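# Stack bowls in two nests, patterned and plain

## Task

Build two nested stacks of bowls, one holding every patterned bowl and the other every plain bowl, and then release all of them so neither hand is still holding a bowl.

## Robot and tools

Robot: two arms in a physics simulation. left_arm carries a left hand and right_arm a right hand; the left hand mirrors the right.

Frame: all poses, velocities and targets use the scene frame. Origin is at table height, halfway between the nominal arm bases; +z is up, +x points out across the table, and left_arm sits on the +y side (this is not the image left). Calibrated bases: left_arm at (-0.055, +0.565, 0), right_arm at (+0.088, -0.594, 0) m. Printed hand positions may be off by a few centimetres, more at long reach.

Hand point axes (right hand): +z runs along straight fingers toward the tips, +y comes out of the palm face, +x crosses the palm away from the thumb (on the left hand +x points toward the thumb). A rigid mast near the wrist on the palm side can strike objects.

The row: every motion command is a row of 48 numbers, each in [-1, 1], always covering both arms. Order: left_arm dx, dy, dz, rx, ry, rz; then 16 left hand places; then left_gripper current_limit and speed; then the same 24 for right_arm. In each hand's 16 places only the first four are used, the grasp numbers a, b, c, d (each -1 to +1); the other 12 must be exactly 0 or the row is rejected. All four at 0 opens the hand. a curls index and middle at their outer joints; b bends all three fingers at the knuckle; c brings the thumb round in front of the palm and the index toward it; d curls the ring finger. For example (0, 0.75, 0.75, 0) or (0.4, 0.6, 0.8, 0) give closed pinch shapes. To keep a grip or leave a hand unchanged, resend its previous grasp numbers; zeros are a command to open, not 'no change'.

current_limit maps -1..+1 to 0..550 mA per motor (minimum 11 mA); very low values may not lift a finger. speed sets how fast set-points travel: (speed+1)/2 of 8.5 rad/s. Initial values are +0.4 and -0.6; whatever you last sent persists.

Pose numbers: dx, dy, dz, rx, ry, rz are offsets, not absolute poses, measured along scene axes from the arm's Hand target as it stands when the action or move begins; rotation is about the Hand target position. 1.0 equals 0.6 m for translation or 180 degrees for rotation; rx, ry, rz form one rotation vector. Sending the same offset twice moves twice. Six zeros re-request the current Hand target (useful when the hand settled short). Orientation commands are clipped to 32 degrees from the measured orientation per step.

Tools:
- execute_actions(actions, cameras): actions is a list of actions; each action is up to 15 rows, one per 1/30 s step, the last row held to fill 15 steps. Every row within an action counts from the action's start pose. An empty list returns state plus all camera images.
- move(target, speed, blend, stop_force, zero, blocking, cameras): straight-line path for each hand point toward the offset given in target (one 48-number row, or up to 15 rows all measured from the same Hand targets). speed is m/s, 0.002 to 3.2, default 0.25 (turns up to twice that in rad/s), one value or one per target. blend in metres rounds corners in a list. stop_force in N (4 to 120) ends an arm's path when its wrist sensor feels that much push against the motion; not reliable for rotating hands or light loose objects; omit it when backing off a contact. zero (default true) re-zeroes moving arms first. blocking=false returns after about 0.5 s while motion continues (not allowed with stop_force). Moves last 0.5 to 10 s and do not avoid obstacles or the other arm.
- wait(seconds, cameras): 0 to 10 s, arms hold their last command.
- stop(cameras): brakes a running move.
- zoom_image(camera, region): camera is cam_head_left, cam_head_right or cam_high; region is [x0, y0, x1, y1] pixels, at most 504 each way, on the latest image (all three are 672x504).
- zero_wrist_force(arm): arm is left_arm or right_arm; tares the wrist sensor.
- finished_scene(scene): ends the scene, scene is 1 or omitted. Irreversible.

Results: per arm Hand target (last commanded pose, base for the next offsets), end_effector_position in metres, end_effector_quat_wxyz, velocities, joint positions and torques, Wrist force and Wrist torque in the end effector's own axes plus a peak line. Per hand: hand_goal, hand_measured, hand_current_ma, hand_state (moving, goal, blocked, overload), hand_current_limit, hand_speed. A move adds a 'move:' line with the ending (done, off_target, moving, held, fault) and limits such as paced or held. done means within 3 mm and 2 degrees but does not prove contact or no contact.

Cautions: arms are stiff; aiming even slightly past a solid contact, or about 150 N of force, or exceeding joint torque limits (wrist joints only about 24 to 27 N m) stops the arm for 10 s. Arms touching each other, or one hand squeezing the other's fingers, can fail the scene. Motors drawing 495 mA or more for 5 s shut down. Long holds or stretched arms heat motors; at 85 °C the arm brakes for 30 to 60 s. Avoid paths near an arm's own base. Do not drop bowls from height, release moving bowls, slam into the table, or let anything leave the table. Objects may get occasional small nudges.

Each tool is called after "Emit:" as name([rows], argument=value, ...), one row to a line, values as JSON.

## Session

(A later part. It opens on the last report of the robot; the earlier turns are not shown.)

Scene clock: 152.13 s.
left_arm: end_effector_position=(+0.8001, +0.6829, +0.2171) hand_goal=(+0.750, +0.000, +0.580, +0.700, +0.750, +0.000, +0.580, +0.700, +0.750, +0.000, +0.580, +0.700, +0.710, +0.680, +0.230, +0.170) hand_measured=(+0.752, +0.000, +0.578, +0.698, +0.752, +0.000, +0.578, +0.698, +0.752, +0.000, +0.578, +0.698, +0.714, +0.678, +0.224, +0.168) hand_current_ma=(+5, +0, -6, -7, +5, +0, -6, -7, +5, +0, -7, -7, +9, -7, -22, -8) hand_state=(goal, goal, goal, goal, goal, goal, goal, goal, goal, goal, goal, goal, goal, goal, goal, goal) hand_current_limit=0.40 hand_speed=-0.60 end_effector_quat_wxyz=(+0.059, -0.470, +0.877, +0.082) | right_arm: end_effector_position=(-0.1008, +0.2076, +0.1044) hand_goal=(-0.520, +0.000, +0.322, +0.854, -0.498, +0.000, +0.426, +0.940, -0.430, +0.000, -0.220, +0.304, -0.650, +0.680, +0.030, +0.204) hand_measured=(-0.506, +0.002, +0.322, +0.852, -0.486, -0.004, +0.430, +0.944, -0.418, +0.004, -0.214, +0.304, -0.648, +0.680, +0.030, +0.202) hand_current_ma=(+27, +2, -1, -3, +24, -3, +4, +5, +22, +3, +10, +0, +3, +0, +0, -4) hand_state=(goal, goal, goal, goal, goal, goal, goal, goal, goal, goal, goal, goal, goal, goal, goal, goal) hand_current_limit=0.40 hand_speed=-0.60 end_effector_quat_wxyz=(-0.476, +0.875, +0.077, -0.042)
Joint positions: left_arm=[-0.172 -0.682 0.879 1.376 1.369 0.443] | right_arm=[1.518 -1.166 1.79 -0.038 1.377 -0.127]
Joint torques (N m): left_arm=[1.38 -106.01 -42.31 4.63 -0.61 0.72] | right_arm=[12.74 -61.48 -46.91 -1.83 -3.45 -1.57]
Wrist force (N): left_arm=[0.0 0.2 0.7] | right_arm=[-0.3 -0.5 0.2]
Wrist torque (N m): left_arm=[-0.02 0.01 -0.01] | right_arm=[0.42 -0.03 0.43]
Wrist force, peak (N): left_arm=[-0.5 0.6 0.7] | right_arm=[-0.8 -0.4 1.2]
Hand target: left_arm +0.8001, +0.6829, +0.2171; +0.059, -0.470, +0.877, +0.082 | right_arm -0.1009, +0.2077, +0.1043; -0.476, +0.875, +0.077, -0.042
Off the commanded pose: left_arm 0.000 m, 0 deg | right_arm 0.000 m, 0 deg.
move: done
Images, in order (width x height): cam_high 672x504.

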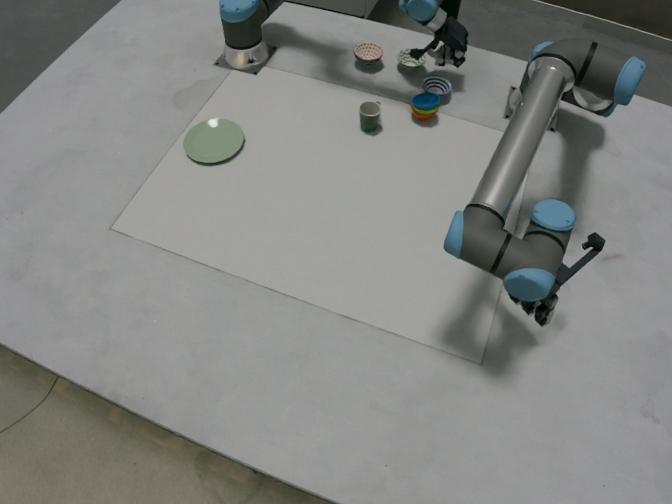

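Emit:
move(target=[0,0,0,0,0,0,0,0,0,0,0,0,0,0,0,0,0,0,0,0,0,0,0.4,-0.6,0.0071,-0.0402,-0.0629,0,0,0,0,0.77,0.8,0.5,0,0,0,0,0,0,0,0,0,0,0,0,0.4,-0.6], speed=0.1, stop_force=4, cameras=["cam_high"])

Emit:
zoom_image(camera="cam_high", region=[395, 35, 450, 80])

Scene clock: 154.00 s.
left_arm: end_effector_position=(+0.8001, +0.6829, +0.2171) hand_goal=(+0.750, +0.000, +0.580, +0.700, +0.750, +0.000, +0.580, +0.700, +0.750, +0.000, +0.580, +0.700, +0.710, +0.680, +0.230, +0.170) hand_measured=(+0.752, +0.000, +0.578, +0.698, +0.752, +0.000, +0.578, +0.698, +0.752, +0.000, +0.578, +0.698, +0.714, +0.678, +0.224, +0.168) hand_current_ma=(+5, +0, -6, -7, +5, +0, -6, -7, +5, +0, -7, -7, +9, -7, -22, -8) hand_state=(goal, goal, goal, goal, goal, goal, goal, goal, goal, goal, goal, goal, goal, goal, goal, goal) hand_current_limit=0.40 hand_speed=-0.60 end_effector_quat_wxyz=(+0.059, -0.470, +0.877, +0.082) | right_arm: end_effector_position=(-0.0967, +0.1836, +0.0665) hand_goal=(-0.520, +0.000, +0.322, +0.854, -0.498, +0.000, +0.426, +0.940, -0.430, +0.000, -0.220, +0.304, -0.650, +0.680, +0.030, +0.204) hand_measured=(-0.506, +0.002, +0.322, +0.852, -0.486, -0.004, +0.430, +0.944, -0.418, +0.004, -0.214, +0.304, -0.648, +0.680, +0.030, +0.202) hand_current_ma=(+27, +2, -1, -3, +24, -3, +4, +5, +22, +3, +10, +0, +3, +0, +0, -4) hand_state=(goal, goal, goal, goal, goal, goal, goal, goal, goal, goal, goal, goal, goal, goal, goal, goal) hand_current_limit=0.40 hand_speed=-0.60 end_effector_quat_wxyz=(-0.476, +0.875, +0.077, -0.042)
Joint positions: left_arm=[-0.172 -0.682 0.879 1.376 1.369 0.443] | right_arm=[1.509 -1.16 1.865 -0.118 1.37 -0.132]
Joint torques (N m): left_arm=[-0.72 -106.64 -42.02 4.62 -0.61 1.07] | right_arm=[-6.54 -59.22 -21.03 -1.73 -3.4 -1.65]
Wrist force (N): left_arm=[0.0 0.2 0.2] | right_arm=[-0.4 -0.3 -0.1]
Wrist torque (N m): left_arm=[0.02 0.00 0.00] | right_arm=[0.49 -0.02 0.44]
Wrist force, peak (N): left_arm=[-0.4 -0.2 1.0] | right_arm=[-0.1 -1.9 0.5]
Hand target: left_arm +0.8001, +0.6829, +0.2171; +0.059, -0.470, +0.877, +0.082 | right_arm -0.0967, +0.1836, +0.0665; -0.476, +0.875, +0.077, -0.042
Off the commanded pose: left_arm 0.000 m, 0 deg | right_arm 0.000 m, 0 deg.
move: done
Images, in order (width x height): cam_high 672x504.

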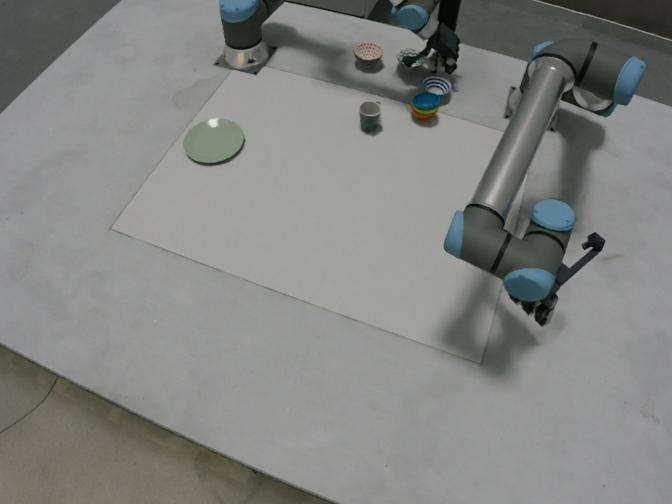

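Scaled by 9.164.

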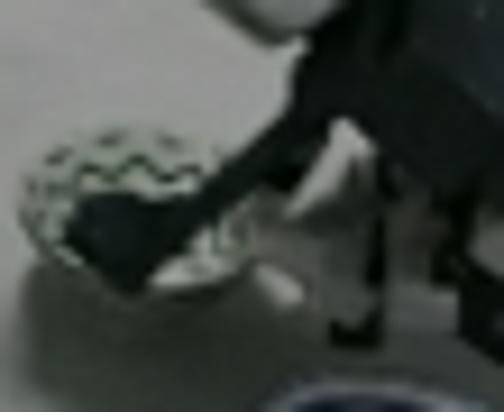

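Emit:
zoom_image(camera="cam_high", region=[412, 45, 444, 77])

Scaled by 15.750.

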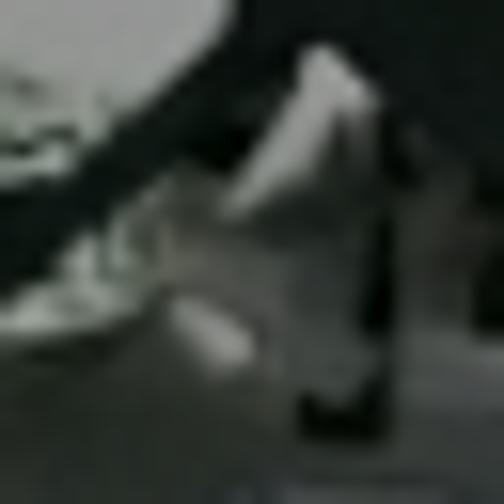

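Emit:
move(target=[0,0,0,0,0,0,0,0,0,0,0,0,0,0,0,0,0,0,0,0,0,0,0.4,-0.6,0.0024,-0.0134,-0.021,0,0,0,0,0.77,0.8,0.5,0,0,0,0,0,0,0,0,0,0,0,0,0.4,-0.6], speed=0.06, stop_force=4, cameras=["cam_high"])

Emit:
zoom_image(camera="cam_high", region=[395, 35, 450, 80])

Scene clock: 156.83 s.
left_arm: end_effector_position=(+0.8001, +0.6829, +0.2171) hand_goal=(+0.750, +0.000, +0.580, +0.700, +0.750, +0.000, +0.580, +0.700, +0.750, +0.000, +0.580, +0.700, +0.710, +0.680, +0.230, +0.170) hand_measured=(+0.752, +0.000, +0.578, +0.698, +0.752, +0.000, +0.578, +0.698, +0.752, +0.000, +0.578, +0.698, +0.714, +0.678, +0.224, +0.168) hand_current_ma=(+5, +0, -6, -7, +5, +0, -6, -7, +5, +0, -7, -7, +9, -7, -22, -8) hand_state=(goal, goal, goal, goal, goal, goal, goal, goal, goal, goal, goal, goal, goal, goal, goal, goal) hand_current_limit=0.40 hand_speed=-0.60 end_effector_quat_wxyz=(+0.059, -0.470, +0.877, +0.082) | right_arm: end_effector_position=(-0.0952, +0.1756, +0.0539) hand_goal=(-0.520, +0.000, +0.322, +0.854, -0.498, +0.000, +0.426, +0.940, -0.430, +0.000, -0.220, +0.304, -0.650, +0.680, +0.030, +0.204) hand_measured=(-0.506, +0.002, +0.322, +0.852, -0.486, -0.004, +0.430, +0.944, -0.430, +0.002, -0.220, +0.304, -0.648, +0.680, +0.030, +0.202) hand_current_ma=(+27, +2, -1, -3, +24, -3, +4, +5, +0, +2, +1, +0, +3, +0, +0, -4) hand_state=(goal, goal, goal, goal, goal, goal, goal, goal, goal, goal, goal, goal, goal, goal, goal, goal) hand_current_limit=0.40 hand_speed=-0.60 end_effector_quat_wxyz=(-0.476, +0.875, +0.077, -0.042)
Joint positions: left_arm=[-0.172 -0.682 0.879 1.376 1.369 0.443] | right_arm=[1.506 -1.156 1.889 -0.145 1.367 -0.134]
Joint torques (N m): left_arm=[2.43 -104.86 -42.04 4.79 -0.68 1.14] | right_arm=[-5.46 -57.51 -19.23 -1.52 -3.59 -1.28]
Wrist force (N): left_arm=[-0.2 0.2 -0.1] | right_arm=[-0.2 -1.0 -0.1]
Wrist torque (N m): left_arm=[0.03 0.02 -0.02] | right_arm=[0.45 -0.03 0.39]
Wrist force, peak (N): left_arm=[-0.7 0.7 0.4] | right_arm=[-0.6 -1.0 -0.3]
Hand target: left_arm +0.8001, +0.6829, +0.2171; +0.059, -0.470, +0.877, +0.082 | right_arm -0.0952, +0.1756, +0.0539; -0.476, +0.875, +0.077, -0.042
Off the commanded pose: left_arm 0.000 m, 0 deg | right_arm 0.000 m, 0 deg.
move: done
Images, in order (width x height): cam_high 672x504.

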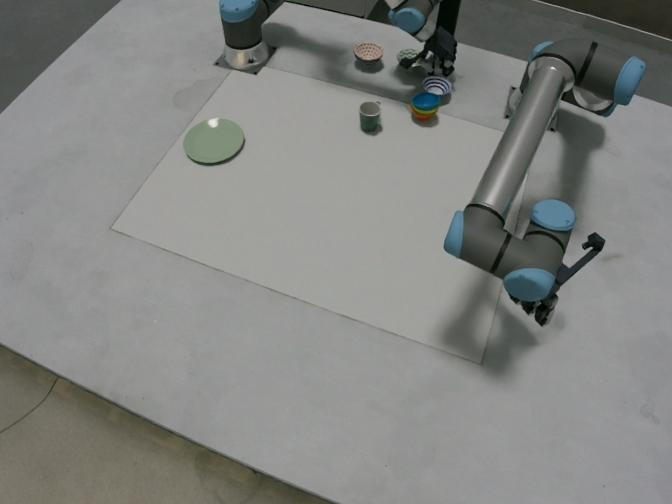

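Scaled by 9.164.

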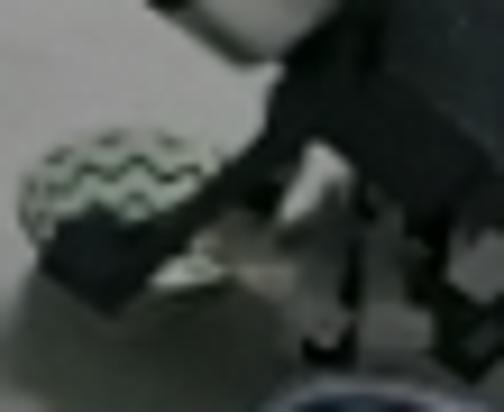

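Emit:
move(target=[0,0,0,0,0,0,0,0,0,0,0,0,0,0,0,0,0,0,0,0,0,0,0.4,-0.6,0,0,0,0,0,0,0,0.98,0.8,0.5,0,0,0,0,0,0,0,0,0,0,0,0,0.4,-0.88], cameras=["cam_high"])

Emit:
zoom_image(camera="cam_high", region=[395, 35, 450, 80])

Scene clock: 158.00 s.
left_arm: end_effector_position=(+0.8001, +0.6829, +0.2171) hand_goal=(+0.750, +0.000, +0.580, +0.700, +0.750, +0.000, +0.580, +0.700, +0.750, +0.000, +0.580, +0.700, +0.710, +0.680, +0.230, +0.170) hand_measured=(+0.752, +0.000, +0.578, +0.698, +0.752, +0.000, +0.578, +0.698, +0.752, +0.000, +0.578, +0.698, +0.714, +0.678, +0.224, +0.168) hand_current_ma=(+5, +0, -6, -7, +5, +0, -6, -7, +5, +0, -7, -7, +9, -7, -22, -8) hand_state=(goal, goal, goal, goal, goal, goal, goal, goal, goal, goal, goal, goal, goal, goal, goal, goal) hand_current_limit=0.40 hand_speed=-0.60 end_effector_quat_wxyz=(+0.059, -0.470, +0.877, +0.082) | right_arm: end_effector_position=(-0.0952, +0.1756, +0.0539) hand_goal=(-0.802, +0.000, +0.384, +0.896, -0.864, +0.000, +0.384, +0.940, -0.744, +0.000, -0.220, +0.346, -0.650, +0.680, +0.030, +0.246) hand_measured=(-0.652, +0.002, +0.414, +0.908, -0.708, -0.004, +0.404, +0.952, -0.716, +0.002, -0.218, +0.344, -0.646, +0.680, +0.056, +0.254) hand_current_ma=(+385, +1, +70, +21, +385, -4, +45, +23, +73, +2, +3, -2, +4, +0, +80, +22) hand_state=(blocked, goal, blocked, goal, blocked, goal, blocked, goal, blocked, goal, goal, goal, goal, goal, blocked, goal) hand_current_limit=0.40 hand_speed=-0.88 end_effector_quat_wxyz=(-0.476, +0.875, +0.077, -0.042)
Joint positions: left_arm=[-0.172 -0.682 0.879 1.376 1.369 0.443] | right_arm=[1.506 -1.156 1.889 -0.145 1.367 -0.134]
Joint torques (N m): left_arm=[1.23 -105.75 -42.08 4.89 -0.61 1.15] | right_arm=[-4.93 -61.55 -22.01 -0.73 -3.66 -1.66]
Wrist force (N): left_arm=[-0.3 0.1 0.4] | right_arm=[-0.3 0.3 0.5]
Wrist torque (N m): left_arm=[-0.01 0.05 -0.02] | right_arm=[0.62 -0.03 0.42]
Wrist force, peak (N): left_arm=[-0.7 -0.3 0.7] | right_arm=[-0.2 -1.3 -0.2]
Hand target: left_arm +0.8001, +0.6829, +0.2171; +0.059, -0.470, +0.877, +0.082 | right_arm -0.0952, +0.1756, +0.0539; -0.476, +0.875, +0.077, -0.042
Off the commanded pose: left_arm 0.000 m, 0 deg | right_arm 0.000 m, 0 deg.
move: done
Images, in order (width x height): cam_high 672x504.

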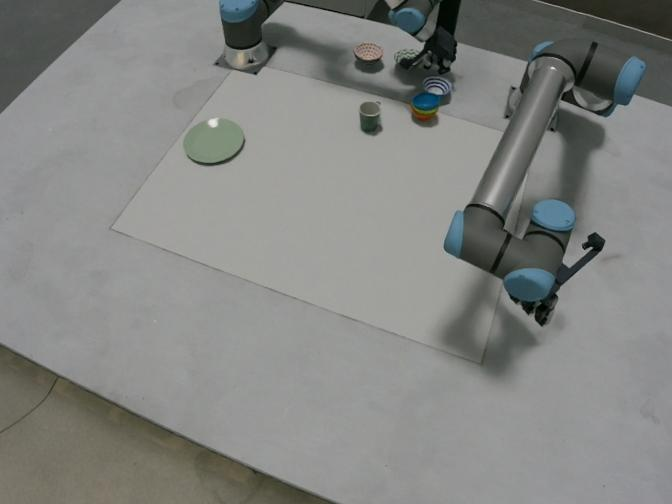

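Scaled by 9.164.

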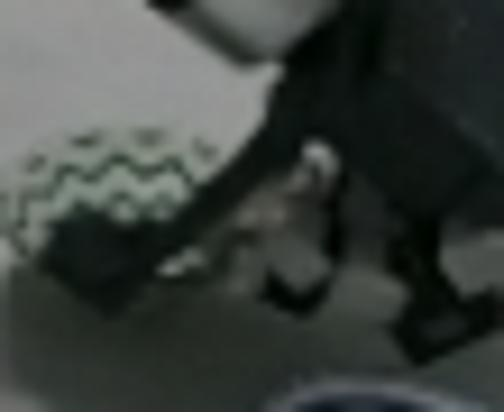

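Emit:
move(target=[0,0,0,0,0,0,0,0,0,0,0,0,0,0,0,0,0,0,0,0,0,0,0.4,-0.6,0,0,0.1333,0,0,0,0,0.98,0.8,0.5,0,0,0,0,0,0,0,0,0,0,0,0,0.4,-0.88], speed=0.08, cameras=["cam_high"])

Emit:
zoom_image(camera="cam_high", region=[390, 20, 445, 65])

Scene clock: 159.73 s.
left_arm: end_effector_position=(+0.8001, +0.6829, +0.2171) hand_goal=(+0.750, +0.000, +0.580, +0.700, +0.750, +0.000, +0.580, +0.700, +0.750, +0.000, +0.580, +0.700, +0.710, +0.680, +0.230, +0.170) hand_measured=(+0.752, +0.000, +0.578, +0.698, +0.752, +0.000, +0.578, +0.698, +0.752, +0.000, +0.578, +0.698, +0.714, +0.678, +0.224, +0.168) hand_current_ma=(+5, +0, -6, -7, +5, +0, -6, -7, +5, +0, -7, -7, +9, -7, -22, -8) hand_state=(goal, goal, goal, goal, goal, goal, goal, goal, goal, goal, goal, goal, goal, goal, goal, goal) hand_current_limit=0.40 hand_speed=-0.60 end_effector_quat_wxyz=(+0.059, -0.470, +0.877, +0.082) | right_arm: end_effector_position=(-0.0953, +0.1756, +0.1337) hand_goal=(-0.802, +0.000, +0.384, +0.896, -0.864, +0.000, +0.384, +0.940, -0.744, +0.000, -0.220, +0.346, -0.650, +0.680, +0.030, +0.246) hand_measured=(-0.652, +0.002, +0.428, +0.914, -0.714, -0.006, +0.410, +0.958, -0.716, +0.002, -0.218, +0.344, -0.638, +0.680, +0.078, +0.264) hand_current_ma=(+385, +2, +116, +40, +385, -8, +61, +36, +73, +2, +3, -2, +21, +0, +185, +55) hand_state=(blocked, goal, blocked, goal, blocked, goal, blocked, goal, blocked, goal, goal, goal, goal, goal, blocked, goal) hand_current_limit=0.40 hand_speed=-0.88 end_effector_quat_wxyz=(-0.476, +0.875, +0.077, -0.042)
Joint positions: left_arm=[-0.172 -0.682 0.879 1.376 1.369 0.443] | right_arm=[1.506 -1.24 1.838 -0.009 1.367 -0.134]
Joint torques (N m): left_arm=[-0.05 -106.9 -42.02 4.97 -0.79 1.15] | right_arm=[-1.82 -83.94 -49.4 4.53 0.39 -1.13]
Wrist force (N): left_arm=[-0.2 0.1 0.6] | right_arm=[0.0 1.2 0.7]
Wrist torque (N m): left_arm=[-0.04 0.04 -0.02] | right_arm=[0.75 0.00 0.48]
Wrist force, peak (N): left_arm=[-0.3 0.8 0.6] | right_arm=[-0.3 1.5 1.4]
Hand target: left_arm +0.8001, +0.6829, +0.2171; +0.059, -0.470, +0.877, +0.082 | right_arm -0.0952, +0.1756, +0.1339; -0.476, +0.875, +0.077, -0.042
Off the commanded pose: left_arm 0.000 m, 0 deg | right_arm 0.000 m, 0 deg.
move: done
Images, in order (width x height): cam_high 672x504.

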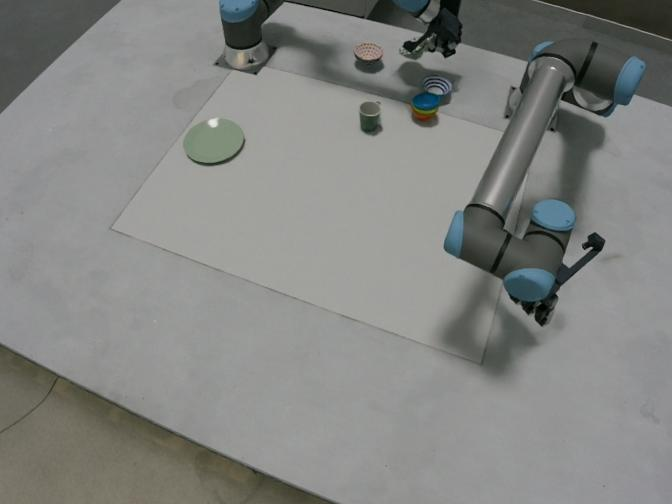

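Scaled by 9.164.

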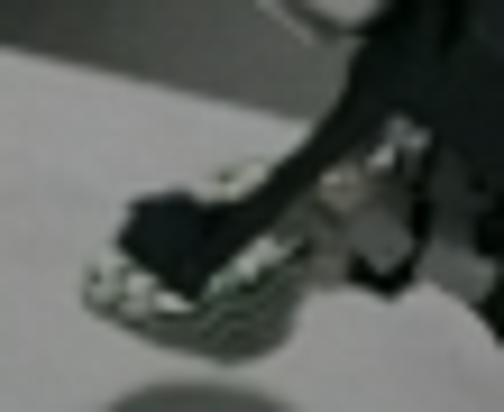

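Emit:
move([
  [0,0,0,0,0,0,0,0,0,0,0,0,0,0,0,0,0,0,0,0,0,0,0.4,-0.6,0,-0.0333,0.0518,-0.0547,-0.0096,0,0,0.98,0.8,0.5,0,0,0,0,0,0,0,0,0,0,0,0,0.4,-0.88],
  [0,0,0,0,0,0,0,0,0,0,0,0,0,0,0,0,0,0,0,0,0,0,0.4,-0.6,0.0567,-0.2718,0.0018,-0.1094,-0.0193,0,0,0.98,0.8,0.5,0,0,0,0,0,0,0,0,0,0,0,0,0.4,-0.88],
], speed=0.15, blend=[0.02,0], cameras=["cam_high"])

Emit:
zoom_image(camera="cam_high", region=[350, 20, 405, 65])

Scene clock: 163.30 s.
left_arm: end_effector_position=(+0.8001, +0.6829, +0.2171) hand_goal=(+0.750, +0.000, +0.580, +0.700, +0.750, +0.000, +0.580, +0.700, +0.750, +0.000, +0.580, +0.700, +0.710, +0.680, +0.230, +0.170) hand_measured=(+0.752, +0.000, +0.578, +0.698, +0.752, +0.000, +0.578, +0.698, +0.752, +0.000, +0.578, +0.698, +0.714, +0.678, +0.224, +0.168) hand_current_ma=(+5, +0, -6, -7, +5, +0, -6, -7, +5, +0, -7, -7, +9, -7, -22, -8) hand_state=(goal, goal, goal, goal, goal, goal, goal, goal, goal, goal, goal, goal, goal, goal, goal, goal) hand_current_limit=0.40 hand_speed=-0.60 end_effector_quat_wxyz=(+0.059, -0.470, +0.877, +0.082) | right_arm: end_effector_position=(-0.0612, +0.0126, +0.1350) hand_goal=(-0.802, +0.000, +0.384, +0.896, -0.864, +0.000, +0.384, +0.940, -0.744, +0.000, -0.220, +0.346, -0.650, +0.680, +0.030, +0.246) hand_measured=(-0.724, +0.006, +0.404, +0.904, -0.806, -0.010, +0.396, +0.948, -0.716, +0.002, -0.218, +0.344, -0.640, +0.680, +0.042, +0.252) hand_current_ma=(+273, +8, +45, +15, +181, -15, +22, +11, +73, +2, +3, -2, +16, +0, +31, +13) hand_state=(blocked, goal, blocked, goal, blocked, goal, goal, goal, blocked, goal, goal, goal, goal, goal, goal, goal) hand_current_limit=0.40 hand_speed=-0.88 end_effector_quat_wxyz=(-0.317, +0.944, +0.083, -0.028)
Joint positions: left_arm=[-0.172 -0.682 0.879 1.376 1.369 0.443] | right_arm=[1.456 -1.34 1.942 0.341 1.395 -0.236]
Joint torques (N m): left_arm=[-1.11 -108.03 -43.02 4.83 -0.48 1] | right_arm=[-7.39 -70.98 -22.61 6.54 -1.98 -1.73]
Wrist force (N): left_arm=[0.0 0.0 0.3] | right_arm=[-0.8 -0.2 -0.1]
Wrist torque (N m): left_arm=[-0.03 0.01 -0.01] | right_arm=[0.54 -0.03 0.36]
Wrist force, peak (N): left_arm=[-0.6 0.3 0.8] | right_arm=[-0.6 2.0 1.1]
Hand target: left_arm +0.8001, +0.6829, +0.2171; +0.059, -0.470, +0.877, +0.082 | right_arm -0.0612, +0.0125, +0.1350; -0.317, +0.944, +0.083, -0.028
Off the commanded pose: left_arm 0.000 m, 0 deg | right_arm 0.000 m, 0 deg.
move: done
Images, in order (width x height): cam_high 672x504.

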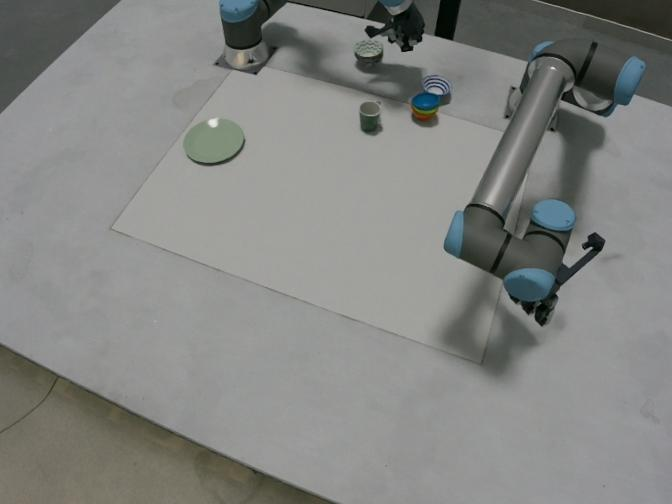

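Scaled by 9.164.

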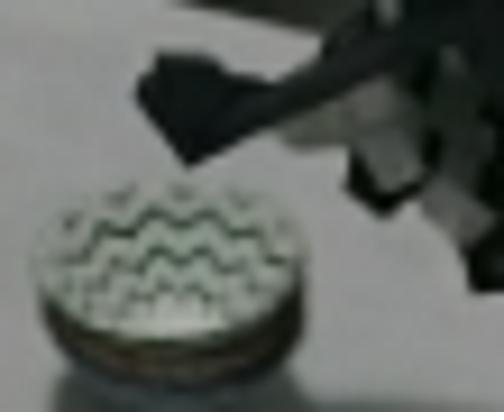

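Emit:
move(target=[0,0,0,0,0,0,0,0,0,0,0,0,0,0,0,0,0,0,0,0,0,0,0.4,-0.6,0.0,0.15,0.12,0,0,0,0,0.77,0.8,0.5,0,0,0,0,0,0,0,0,0,0,0,0,0.4,-0.6], speed=0.2, cameras=["cam_high"])

Emit:
zoom_image(camera="cam_high", region=[348, 33, 392, 77])

Emit:
zoom_image(camera="cam_high", region=[405, 65, 460, 130])

Scene clock: 164.87 s.
left_arm: end_effector_position=(+0.8001, +0.6829, +0.2171) hand_goal=(+0.750, +0.000, +0.580, +0.700, +0.750, +0.000, +0.580, +0.700, +0.750, +0.000, +0.580, +0.700, +0.710, +0.680, +0.230, +0.170) hand_measured=(+0.752, +0.000, +0.578, +0.698, +0.752, +0.000, +0.578, +0.698, +0.752, +0.000, +0.578, +0.698, +0.714, +0.678, +0.224, +0.168) hand_current_ma=(+5, +0, -6, -7, +5, +0, -6, -7, +5, +0, -7, -7, +9, -7, -22, -8) hand_state=(goal, goal, goal, goal, goal, goal, goal, goal, goal, goal, goal, goal, goal, goal, goal, goal) hand_current_limit=0.40 hand_speed=-0.60 end_effector_quat_wxyz=(+0.059, -0.470, +0.877, +0.082) | right_arm: end_effector_position=(-0.0612, +0.1024, +0.2069) hand_goal=(-0.520, +0.000, +0.322, +0.854, -0.498, +0.000, +0.426, +0.940, -0.430, +0.000, -0.220, +0.304, -0.650, +0.680, +0.030, +0.204) hand_measured=(-0.514, +0.004, +0.330, +0.858, -0.492, -0.004, +0.426, +0.944, -0.426, +0.002, -0.218, +0.308, -0.646, +0.680, +0.030, +0.206) hand_current_ma=(+10, +3, +14, +4, +9, -4, +0, +4, +7, +2, +3, +5, +4, +0, +0, +2) hand_state=(goal, goal, goal, goal, goal, goal, goal, goal, goal, goal, goal, goal, goal, goal, goal, goal) hand_current_limit=0.40 hand_speed=-0.60 end_effector_quat_wxyz=(-0.317, +0.944, +0.083, -0.028)
Joint positions: left_arm=[-0.172 -0.682 0.879 1.376 1.369 0.443] | right_arm=[1.473 -1.265 1.698 0.509 1.405 -0.222]
Joint torques (N m): left_arm=[1.26 -105.63 -41.95 4.69 -0.8 0.88] | right_arm=[10.97 -54.65 -49.75 6.59 2.24 1.69]
Wrist force (N): left_arm=[-0.5 0.0 0.2] | right_arm=[-0.3 -0.2 0.0]
Wrist torque (N m): left_arm=[-0.02 0.07 -0.04] | right_arm=[0.50 -0.03 0.45]
Wrist force, peak (N): left_arm=[-0.8 -0.1 0.5] | right_arm=[-0.3 -1.9 -0.2]
Hand target: left_arm +0.8001, +0.6829, +0.2171; +0.059, -0.470, +0.877, +0.082 | right_arm -0.0612, +0.1025, +0.2070; -0.317, +0.944, +0.083, -0.028
Off the commanded pose: left_arm 0.000 m, 0 deg | right_arm 0.000 m, 0 deg.
move: done
Images, in order (width x height): cam_high 672x504.

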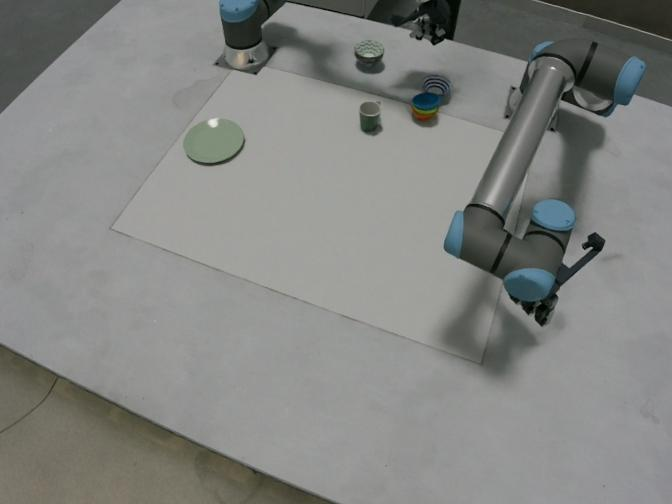

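Scaled by 11.455.

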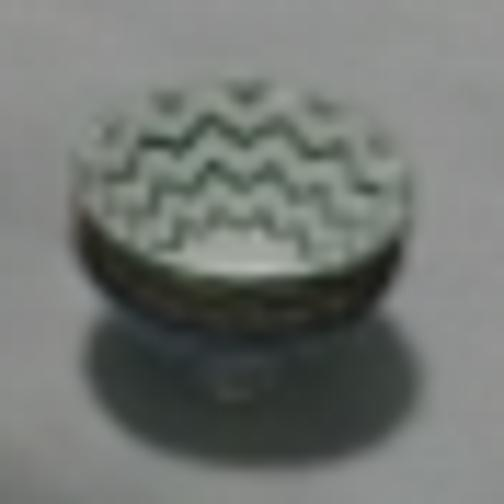

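Scaled by 7.754.

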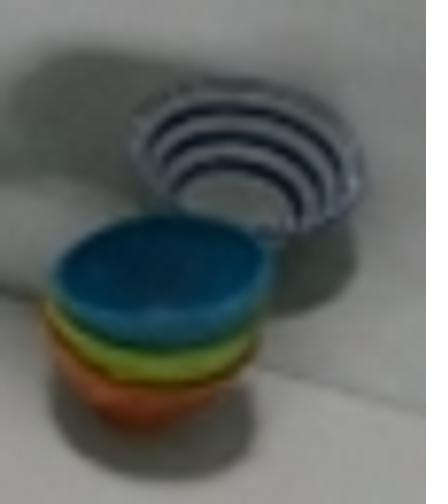

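Emit:
move([
  [0,0,0,0,0,0,0,0,0,0,0,0,0,0,0,0,0,0,0,0,0,0,0.4,-0.6,0.202,0.2458,-0.0117,0.067,-0.0118,-0.132,0,0.77,0.8,0.5,0,0,0,0,0,0,0,0,0,0,0,0,0.65,-0.6],
  [0,0,0,0,0,0,0,0,0,0,0,0,0,0,0,0,0,0,0,0,0,0,0.4,-0.6,0.3052,0.3593,-0.1778,0.11165,-0.0197,-0.21992,0,0.77,0.8,0.5,0,0,0,0,0,0,0,0,0,0,0,0,0.65,-0.6],
], speed=0.3, blend=[0.04,0], cameras=["cam_high","cam_head_left"])

Emit:
zoom_image(camera="cam_high", region=[400, 40, 480, 115])

Emit:
zoom_image(camera="cam_head_left", region=[220, 404, 360, 504])

Scene clock: 168.33 s.
left_arm: end_effector_position=(+0.8001, +0.6829, +0.2171) hand_goal=(+0.750, +0.000, +0.580, +0.700, +0.750, +0.000, +0.580, +0.700, +0.750, +0.000, +0.580, +0.700, +0.710, +0.680, +0.230, +0.170) hand_measured=(+0.752, +0.000, +0.578, +0.698, +0.752, +0.000, +0.578, +0.698, +0.752, +0.000, +0.578, +0.698, +0.714, +0.678, +0.224, +0.168) hand_current_ma=(+5, +0, -6, -7, +5, +0, -6, -7, +5, +0, -7, -7, +9, -7, -22, -8) hand_state=(goal, goal, goal, goal, goal, goal, goal, goal, goal, goal, goal, goal, goal, goal, goal, goal) hand_current_limit=0.40 hand_speed=-0.60 end_effector_quat_wxyz=(+0.059, -0.470, +0.877, +0.082) | right_arm: end_effector_position=(+0.1218, +0.3179, +0.1005) hand_goal=(-0.520, +0.000, +0.322, +0.854, -0.498, +0.000, +0.426, +0.940, -0.430, +0.000, -0.220, +0.304, -0.650, +0.680, +0.030, +0.204) hand_measured=(-0.514, +0.004, +0.330, +0.858, -0.492, -0.002, +0.426, +0.944, -0.426, +0.002, -0.218, +0.308, -0.646, +0.680, +0.030, +0.206) hand_current_ma=(+10, +3, +12, +4, +9, -3, +0, +4, +7, +2, +3, +5, +4, +0, -1, +2) hand_state=(goal, goal, goal, goal, goal, goal, goal, goal, goal, goal, goal, goal, goal, goal, goal, goal) hand_current_limit=0.65 hand_speed=-0.60 end_effector_quat_wxyz=(-0.462, +0.849, -0.227, +0.123)
Joint positions: left_arm=[-0.172 -0.682 0.879 1.376 1.369 0.443] | right_arm=[1.378 -1.019 1.566 0.052 1.843 0.182]
Joint torques (N m): left_arm=[0.46 -105.96 -42.48 5.04 -0.61 1.19] | right_arm=[11.86 -77.33 -49.53 -1.07 2.98 2.82]
Wrist force (N): left_arm=[-0.3 0.5 0.3] | right_arm=[-0.7 -0.6 0.4]
Wrist torque (N m): left_arm=[0.04 0.04 -0.04] | right_arm=[0.40 0.06 0.29]
Wrist force, peak (N): left_arm=[-0.8 0.1 0.7] | right_arm=[-0.7 -1.3 2.1]
Hand target: left_arm +0.8001, +0.6829, +0.2171; +0.059, -0.470, +0.877, +0.082 | right_arm +0.1219, +0.3181, +0.1003; -0.462, +0.849, -0.227, +0.123
Off the commanded pose: left_arm 0.000 m, 0 deg | right_arm 0.000 m, 0 deg.
move: done
Images, in order (width x height): cam_head_left 672x504, cam_high 672x504.

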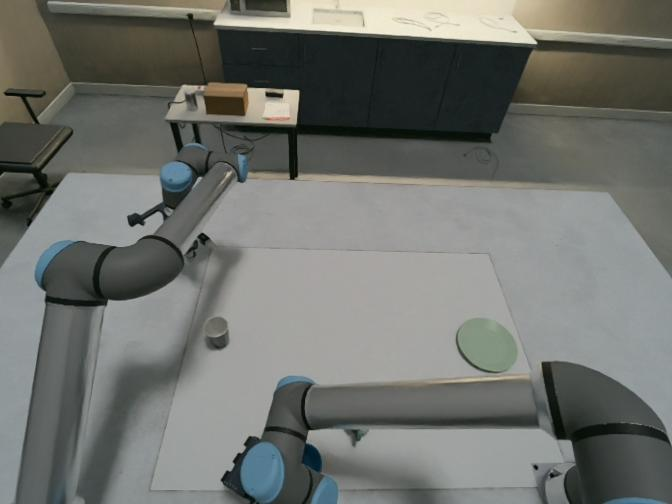

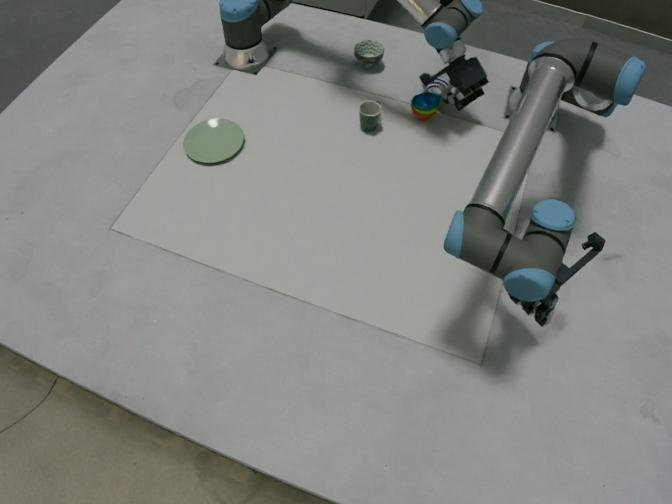

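Scaled by 6.300.

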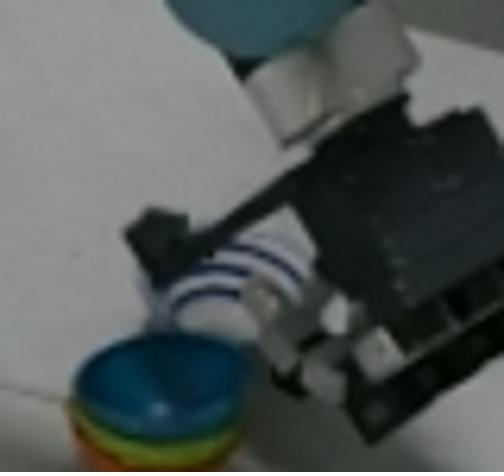

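Scaled by 3.600.

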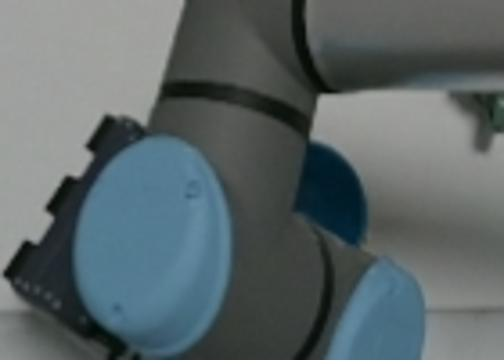

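Emit:
move(target=[0,0,0,0,0,0,0,0,0,0,0,0,0,0,0,0,0,0,0,0,0,0,0.4,-0.6,-0.0204,-0.0353,-0.0629,0,0,0,0,0.77,0.8,0.5,0,0,0,0,0,0,0,0,0,0,0,0,0.65,-0.6], speed=0.1, stop_force=4, cameras=["cam_high"])

Emit:
zoom_image(camera="cam_high", region=[410, 60, 470, 115])

Scene clock: 170.23 s.
left_arm: end_effector_position=(+0.8001, +0.6829, +0.2171) hand_goal=(+0.750, +0.000, +0.580, +0.700, +0.750, +0.000, +0.580, +0.700, +0.750, +0.000, +0.580, +0.700, +0.710, +0.680, +0.230, +0.170) hand_measured=(+0.752, +0.000, +0.578, +0.698, +0.752, +0.000, +0.578, +0.698, +0.752, +0.000, +0.578, +0.698, +0.714, +0.678, +0.224, +0.168) hand_current_ma=(+5, +0, -6, -7, +5, +0, -6, -7, +5, +0, -7, -7, +9, -7, -22, -8) hand_state=(goal, goal, goal, goal, goal, goal, goal, goal, goal, goal, goal, goal, goal, goal, goal, goal) hand_current_limit=0.40 hand_speed=-0.60 end_effector_quat_wxyz=(+0.059, -0.470, +0.877, +0.082) | right_arm: end_effector_position=(+0.1097, +0.2969, +0.0626) hand_goal=(-0.520, +0.000, +0.322, +0.854, -0.498, +0.000, +0.426, +0.940, -0.430, +0.000, -0.220, +0.304, -0.650, +0.680, +0.030, +0.204) hand_measured=(-0.514, +0.004, +0.330, +0.858, -0.492, -0.002, +0.426, +0.944, -0.436, +0.002, -0.228, +0.306, -0.646, +0.680, +0.030, +0.206) hand_current_ma=(+10, +3, +11, +4, +9, -3, +0, +4, -8, +2, -11, +1, +4, +0, -1, +2) hand_state=(goal, goal, goal, goal, goal, goal, goal, goal, goal, goal, goal, goal, goal, goal, goal, goal) hand_current_limit=0.65 hand_speed=-0.60 end_effector_quat_wxyz=(-0.462, +0.849, -0.227, +0.123)
Joint positions: left_arm=[-0.172 -0.682 0.879 1.376 1.369 0.443] | right_arm=[1.389 -1.013 1.636 -0.023 1.853 0.189]
Joint torques (N m): left_arm=[-0.59 -106.09 -42.04 4.92 -0.35 0.89] | right_arm=[11.21 -73.27 -21.86 -1.11 2.98 2.6]
Wrist force (N): left_arm=[-0.4 0.2 0.5] | right_arm=[-0.9 -1.9 -0.3]
Wrist torque (N m): left_arm=[-0.01 0.06 -0.03] | right_arm=[0.38 0.06 0.15]
Wrist force, peak (N): left_arm=[-0.7 0.4 0.8] | right_arm=[-0.9 -2.1 -0.2]
Hand target: left_arm +0.8001, +0.6829, +0.2171; +0.059, -0.470, +0.877, +0.082 | right_arm +0.1097, +0.2969, +0.0626; -0.462, +0.849, -0.227, +0.123
Off the commanded pose: left_arm 0.000 m, 0 deg | right_arm 0.000 m, 0 deg.
move: done
Images, in order (width x height): cam_high 672x504.

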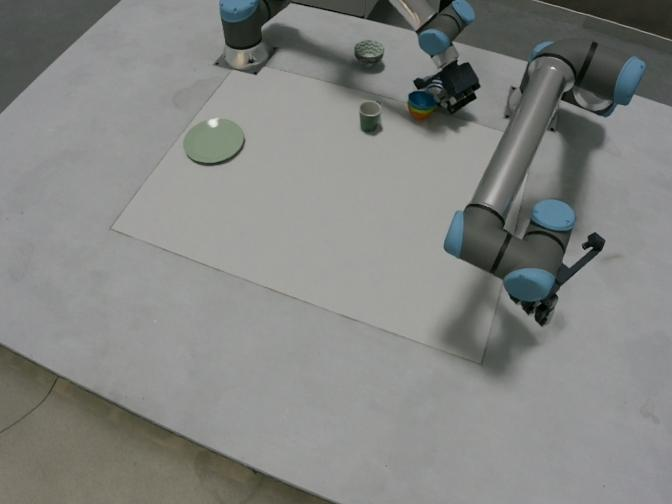

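Scaled by 8.400.

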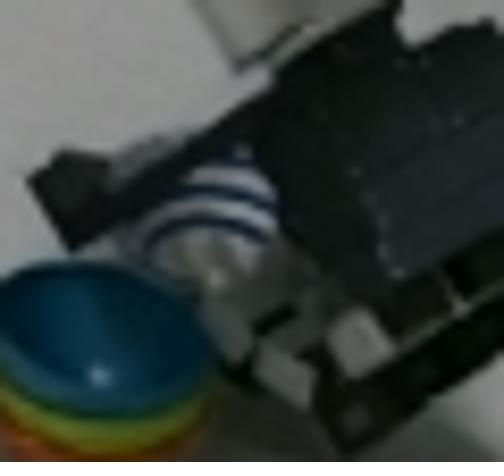

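Emit:
move(target=[0,0,0,0,0,0,0,0,0,0,0,0,0,0,0,0,0,0,0,0,0,0,0.4,-0.6,0.0204,0.0353,0.1,0,0,0,0,0.77,0.8,0.5,0,0,0,0,0,0,0,0,0,0,0,0,0.65,-0.6], speed=0.08, cameras=["cam_high","cam_head_left"])

Emit:
zoom_image(camera="cam_high", region=[400, 60, 460, 130])

Emit:
zoom_image(camera="cam_head_left", region=[260, 414, 380, 504])

Scene clock: 172.70 s.
left_arm: end_effector_position=(+0.8001, +0.6829, +0.2171) hand_goal=(+0.750, +0.000, +0.580, +0.700, +0.750, +0.000, +0.580, +0.700, +0.750, +0.000, +0.580, +0.700, +0.710, +0.680, +0.230, +0.170) hand_measured=(+0.752, +0.000, +0.578, +0.698, +0.752, +0.000, +0.578, +0.698, +0.752, +0.000, +0.578, +0.698, +0.714, +0.678, +0.224, +0.168) hand_current_ma=(+5, +0, -6, -7, +5, +0, -6, -7, +5, +0, -7, -7, +9, -7, -22, -8) hand_state=(goal, goal, goal, goal, goal, goal, goal, goal, goal, goal, goal, goal, goal, goal, goal, goal) hand_current_limit=0.40 hand_speed=-0.60 end_effector_quat_wxyz=(+0.059, -0.470, +0.877, +0.082) | right_arm: end_effector_position=(+0.1219, +0.3180, +0.1224) hand_goal=(-0.520, +0.000, +0.322, +0.854, -0.498, +0.000, +0.426, +0.940, -0.430, +0.000, -0.220, +0.304, -0.650, +0.680, +0.030, +0.204) hand_measured=(-0.514, +0.004, +0.330, +0.858, -0.492, -0.002, +0.426, +0.944, -0.428, +0.002, -0.220, +0.306, -0.646, +0.680, +0.030, +0.206) hand_current_ma=(+10, +3, +11, +4, +9, -3, +0, +4, +3, +2, +0, +1, +4, +0, +0, +2) hand_state=(goal, goal, goal, goal, goal, goal, goal, goal, goal, goal, goal, goal, goal, goal, goal, goal) hand_current_limit=0.65 hand_speed=-0.60 end_effector_quat_wxyz=(-0.462, +0.849, -0.227, +0.123)
Joint positions: left_arm=[-0.172 -0.682 0.879 1.376 1.369 0.443] | right_arm=[1.378 -1.037 1.552 0.084 1.844 0.182]
Joint torques (N m): left_arm=[0.69 -106.95 -41.66 4.53 -0.59 1.01] | right_arm=[-7.31 -101.17 -50.8 4.16 -1.73 -0.5]
Wrist force (N): left_arm=[-0.3 0.2 0.4] | right_arm=[-0.6 -0.7 0.4]
Wrist torque (N m): left_arm=[0.00 0.05 -0.03] | right_arm=[0.39 0.04 0.29]
Wrist force, peak (N): left_arm=[0.1 0.6 0.9] | right_arm=[-0.9 -2.1 -0.2]
Hand target: left_arm +0.8001, +0.6829, +0.2171; +0.059, -0.470, +0.877, +0.082 | right_arm +0.1219, +0.3181, +0.1226; -0.462, +0.849, -0.227, +0.123
Off the commanded pose: left_arm 0.000 m, 0 deg | right_arm 0.000 m, 0 deg.
move: done
Images, in order (width x height): cam_head_left 672x504, cam_high 672x504.

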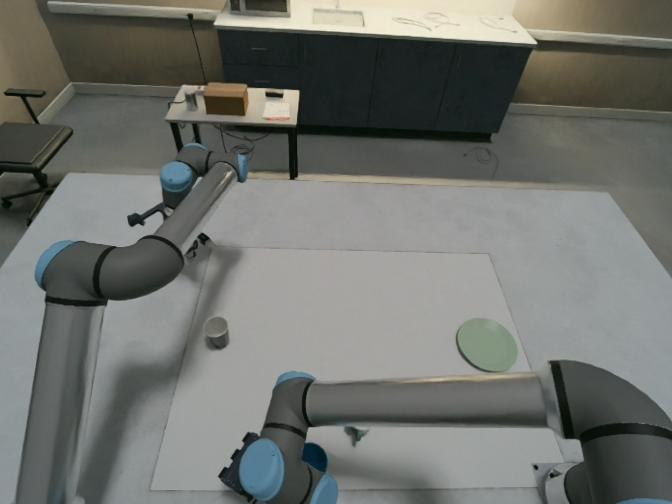

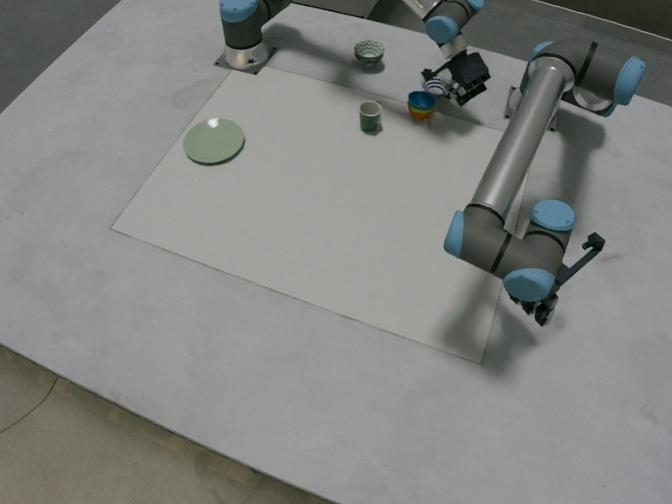

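Scaled by 7.200.

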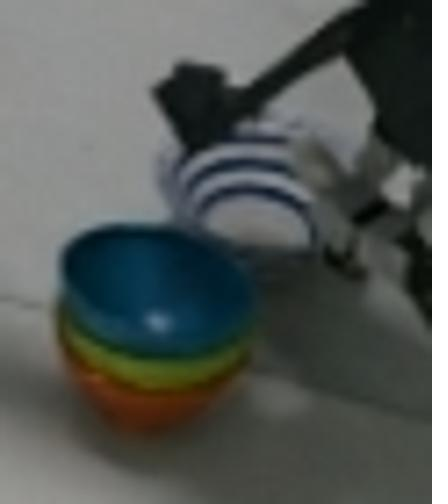

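Scaled by 4.200.

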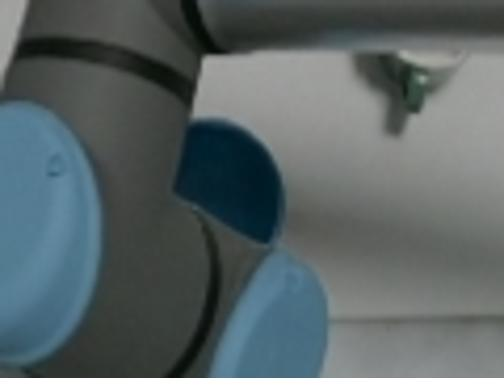

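Emit:
move([
  [0,0,0,0,0,0,0,0,0,0,0,0,0,0,0,0,0,0,0,0,0,0,0.4,-0.6,0,0,0,0,0,0,0,0.79,0.8,0.7,0,0,0,0,0,0,0,0,0,0,0,0,0.65,-0.6],
  [0,0,0,0,0,0,0,0,0,0,0,0,0,0,0,0,0,0,0,0,0,0,0.4,-0.6,0.003,-0.0187,-0.0582,0,0,-0.01667,0,0.79,0.8,0.7,0,0,0,0,0,0,0,0,0,0,0,0,0.65,-0.6],
], speed=0.1, cameras=["cam_high"])

Emit:
zoom_image(camera="cam_high", region=[400, 60, 460, 130])

Scene clock: 175.30 s.
left_arm: end_effector_position=(+0.8001, +0.6829, +0.2171) hand_goal=(+0.750, +0.000, +0.580, +0.700, +0.750, +0.000, +0.580, +0.700, +0.750, +0.000, +0.580, +0.700, +0.710, +0.680, +0.230, +0.170) hand_measured=(+0.752, +0.000, +0.578, +0.698, +0.752, +0.000, +0.578, +0.698, +0.752, +0.000, +0.578, +0.698, +0.714, +0.678, +0.224, +0.168) hand_current_ma=(+5, +0, -6, -7, +5, +0, -6, -7, +5, +0, -7, -7, +9, -7, -22, -8) hand_state=(goal, goal, goal, goal, goal, goal, goal, goal, goal, goal, goal, goal, goal, goal, goal, goal) hand_current_limit=0.40 hand_speed=-0.60 end_effector_quat_wxyz=(+0.059, -0.470, +0.877, +0.082) | right_arm: end_effector_position=(+0.1237, +0.3069, +0.0879) hand_goal=(-0.526, +0.000, +0.308, +0.858, -0.492, +0.000, +0.422, +0.940, -0.550, +0.000, -0.540, +0.088, -0.650, +0.680, +0.030, +0.208) hand_measured=(-0.514, +0.002, +0.316, +0.858, -0.490, -0.002, +0.426, +0.944, -0.538, +0.002, -0.532, +0.092, -0.648, +0.680, +0.030, +0.206) hand_current_ma=(+24, +3, +11, -1, +3, -3, +5, +4, +26, +2, +13, +4, +4, +0, +0, -3) hand_state=(goal, goal, goal, goal, goal, goal, goal, goal, goal, goal, goal, goal, goal, goal, goal, goal) hand_current_limit=0.65 hand_speed=-0.60 end_effector_quat_wxyz=(-0.458, +0.842, -0.249, +0.135)
Joint positions: left_arm=[-0.172 -0.682 0.879 1.376 1.369 0.443] | right_arm=[1.384 -1.016 1.59 0.036 1.891 0.216]
Joint torques (N m): left_arm=[-1.39 -106.14 -42.21 4.79 -0.77 0.73] | right_arm=[11.49 -74.52 -24.8 -1.12 3.15 2.22]
Wrist force (N): left_arm=[-0.1 0.4 0.7] | right_arm=[-0.3 -0.7 0.4]
Wrist torque (N m): left_arm=[-0.01 0.03 -0.02] | right_arm=[0.38 0.02 0.28]
Wrist force, peak (N): left_arm=[-0.7 0.0 0.8] | right_arm=[-0.5 -2.0 0.1]
Hand target: left_arm +0.8001, +0.6829, +0.2171; +0.059, -0.470, +0.877, +0.082 | right_arm +0.1237, +0.3068, +0.0877; -0.458, +0.842, -0.249, +0.135
Off the commanded pose: left_arm 0.000 m, 0 deg | right_arm 0.000 m, 0 deg.
move: done
Images, in order (width x height): cam_high 672x504.

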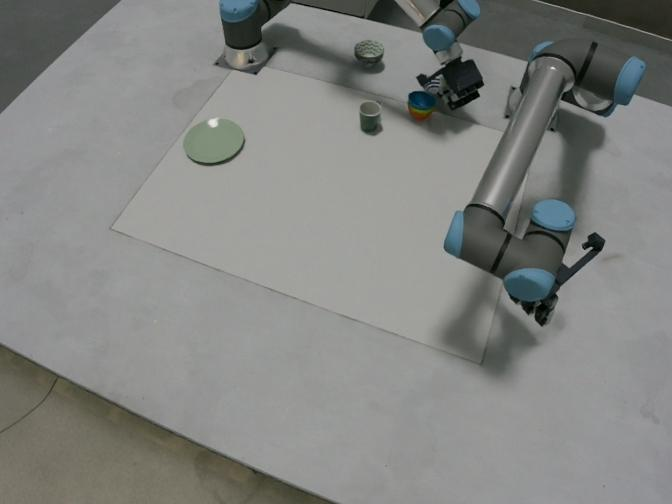

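Scaled by 7.200.

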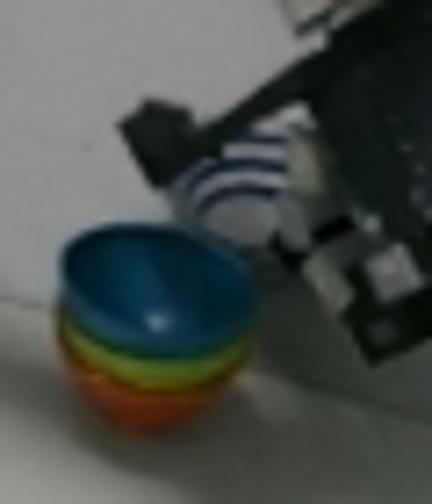

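Emit:
move(target=[0,0,0,0,0,0,0,0,0,0,0,0,0,0,0,0,0,0,0,0,0,0,0.4,-0.6,-0.01478,-0.02289,-0.04189,0,0,0,0,0.79,0.8,0.7,0,0,0,0,0,0,0,0,0,0,0,0,0.65,-0.6], speed=0.08, stop_force=4, cameras=["cam_high"])

Emit:
zoom_image(camera="cam_high", region=[390, 40, 470, 130])

Scene clock: 177.83 s.
left_arm: end_effector_position=(+0.8001, +0.6829, +0.2171) hand_goal=(+0.750, +0.000, +0.580, +0.700, +0.750, +0.000, +0.580, +0.700, +0.750, +0.000, +0.580, +0.700, +0.710, +0.680, +0.230, +0.170) hand_measured=(+0.752, +0.000, +0.578, +0.698, +0.752, +0.000, +0.578, +0.698, +0.752, +0.000, +0.578, +0.698, +0.714, +0.678, +0.224, +0.168) hand_current_ma=(+5, +0, -6, -7, +5, +0, -6, -7, +5, +0, -7, -7, +9, -7, -22, -8) hand_state=(goal, goal, goal, goal, goal, goal, goal, goal, goal, goal, goal, goal, goal, goal, goal, goal) hand_current_limit=0.40 hand_speed=-0.60 end_effector_quat_wxyz=(+0.059, -0.470, +0.877, +0.082) | right_arm: end_effector_position=(+0.1148, +0.2931, +0.0625) hand_goal=(-0.526, +0.000, +0.308, +0.858, -0.492, +0.000, +0.422, +0.940, -0.550, +0.000, -0.540, +0.088, -0.650, +0.680, +0.030, +0.208) hand_measured=(-0.514, +0.002, +0.316, +0.858, -0.490, -0.002, +0.426, +0.944, -0.538, +0.002, -0.532, +0.092, -0.648, +0.680, +0.030, +0.206) hand_current_ma=(+24, +3, +11, -1, +3, -3, +5, +4, +26, +2, +11, +4, +4, +0, +0, -3) hand_state=(goal, goal, goal, goal, goal, goal, goal, goal, goal, goal, goal, goal, goal, goal, goal, goal) hand_current_limit=0.65 hand_speed=-0.60 end_effector_quat_wxyz=(-0.458, +0.842, -0.249, +0.135)
Joint positions: left_arm=[-0.172 -0.682 0.879 1.376 1.369 0.443] | right_arm=[1.392 -1.011 1.635 -0.013 1.899 0.222]
Joint torques (N m): left_arm=[-0.56 -107.62 -42.8 5.2 -0.6 0.97] | right_arm=[10.53 -73.57 -22.97 -1.29 3.04 2.7]
Wrist force (N): left_arm=[-0.3 -0.1 0.5] | right_arm=[-0.7 -0.3 0.2]
Wrist torque (N m): left_arm=[-0.05 0.06 -0.03] | right_arm=[0.50 0.04 0.24]
Wrist force, peak (N): left_arm=[-0.7 0.5 0.7] | right_arm=[-0.5 -1.1 0.0]
Hand target: left_arm +0.8001, +0.6829, +0.2171; +0.059, -0.470, +0.877, +0.082 | right_arm +0.1148, +0.2931, +0.0625; -0.458, +0.842, -0.249, +0.135
Off the commanded pose: left_arm 0.000 m, 0 deg | right_arm 0.000 m, 0 deg.
move: done
Images, in order (width x height): cam_high 672x504.

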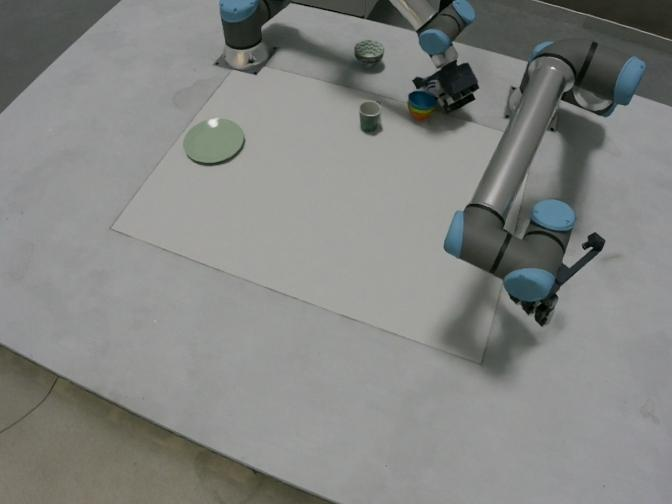

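Scaled by 5.600.

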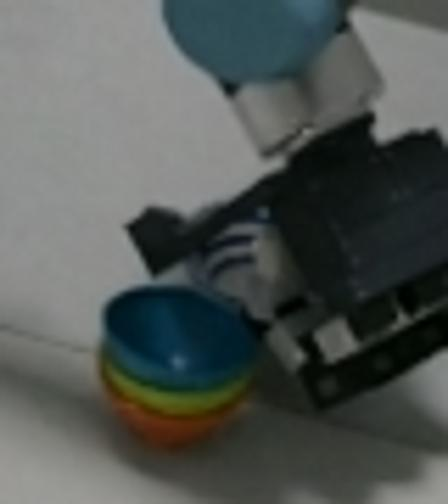

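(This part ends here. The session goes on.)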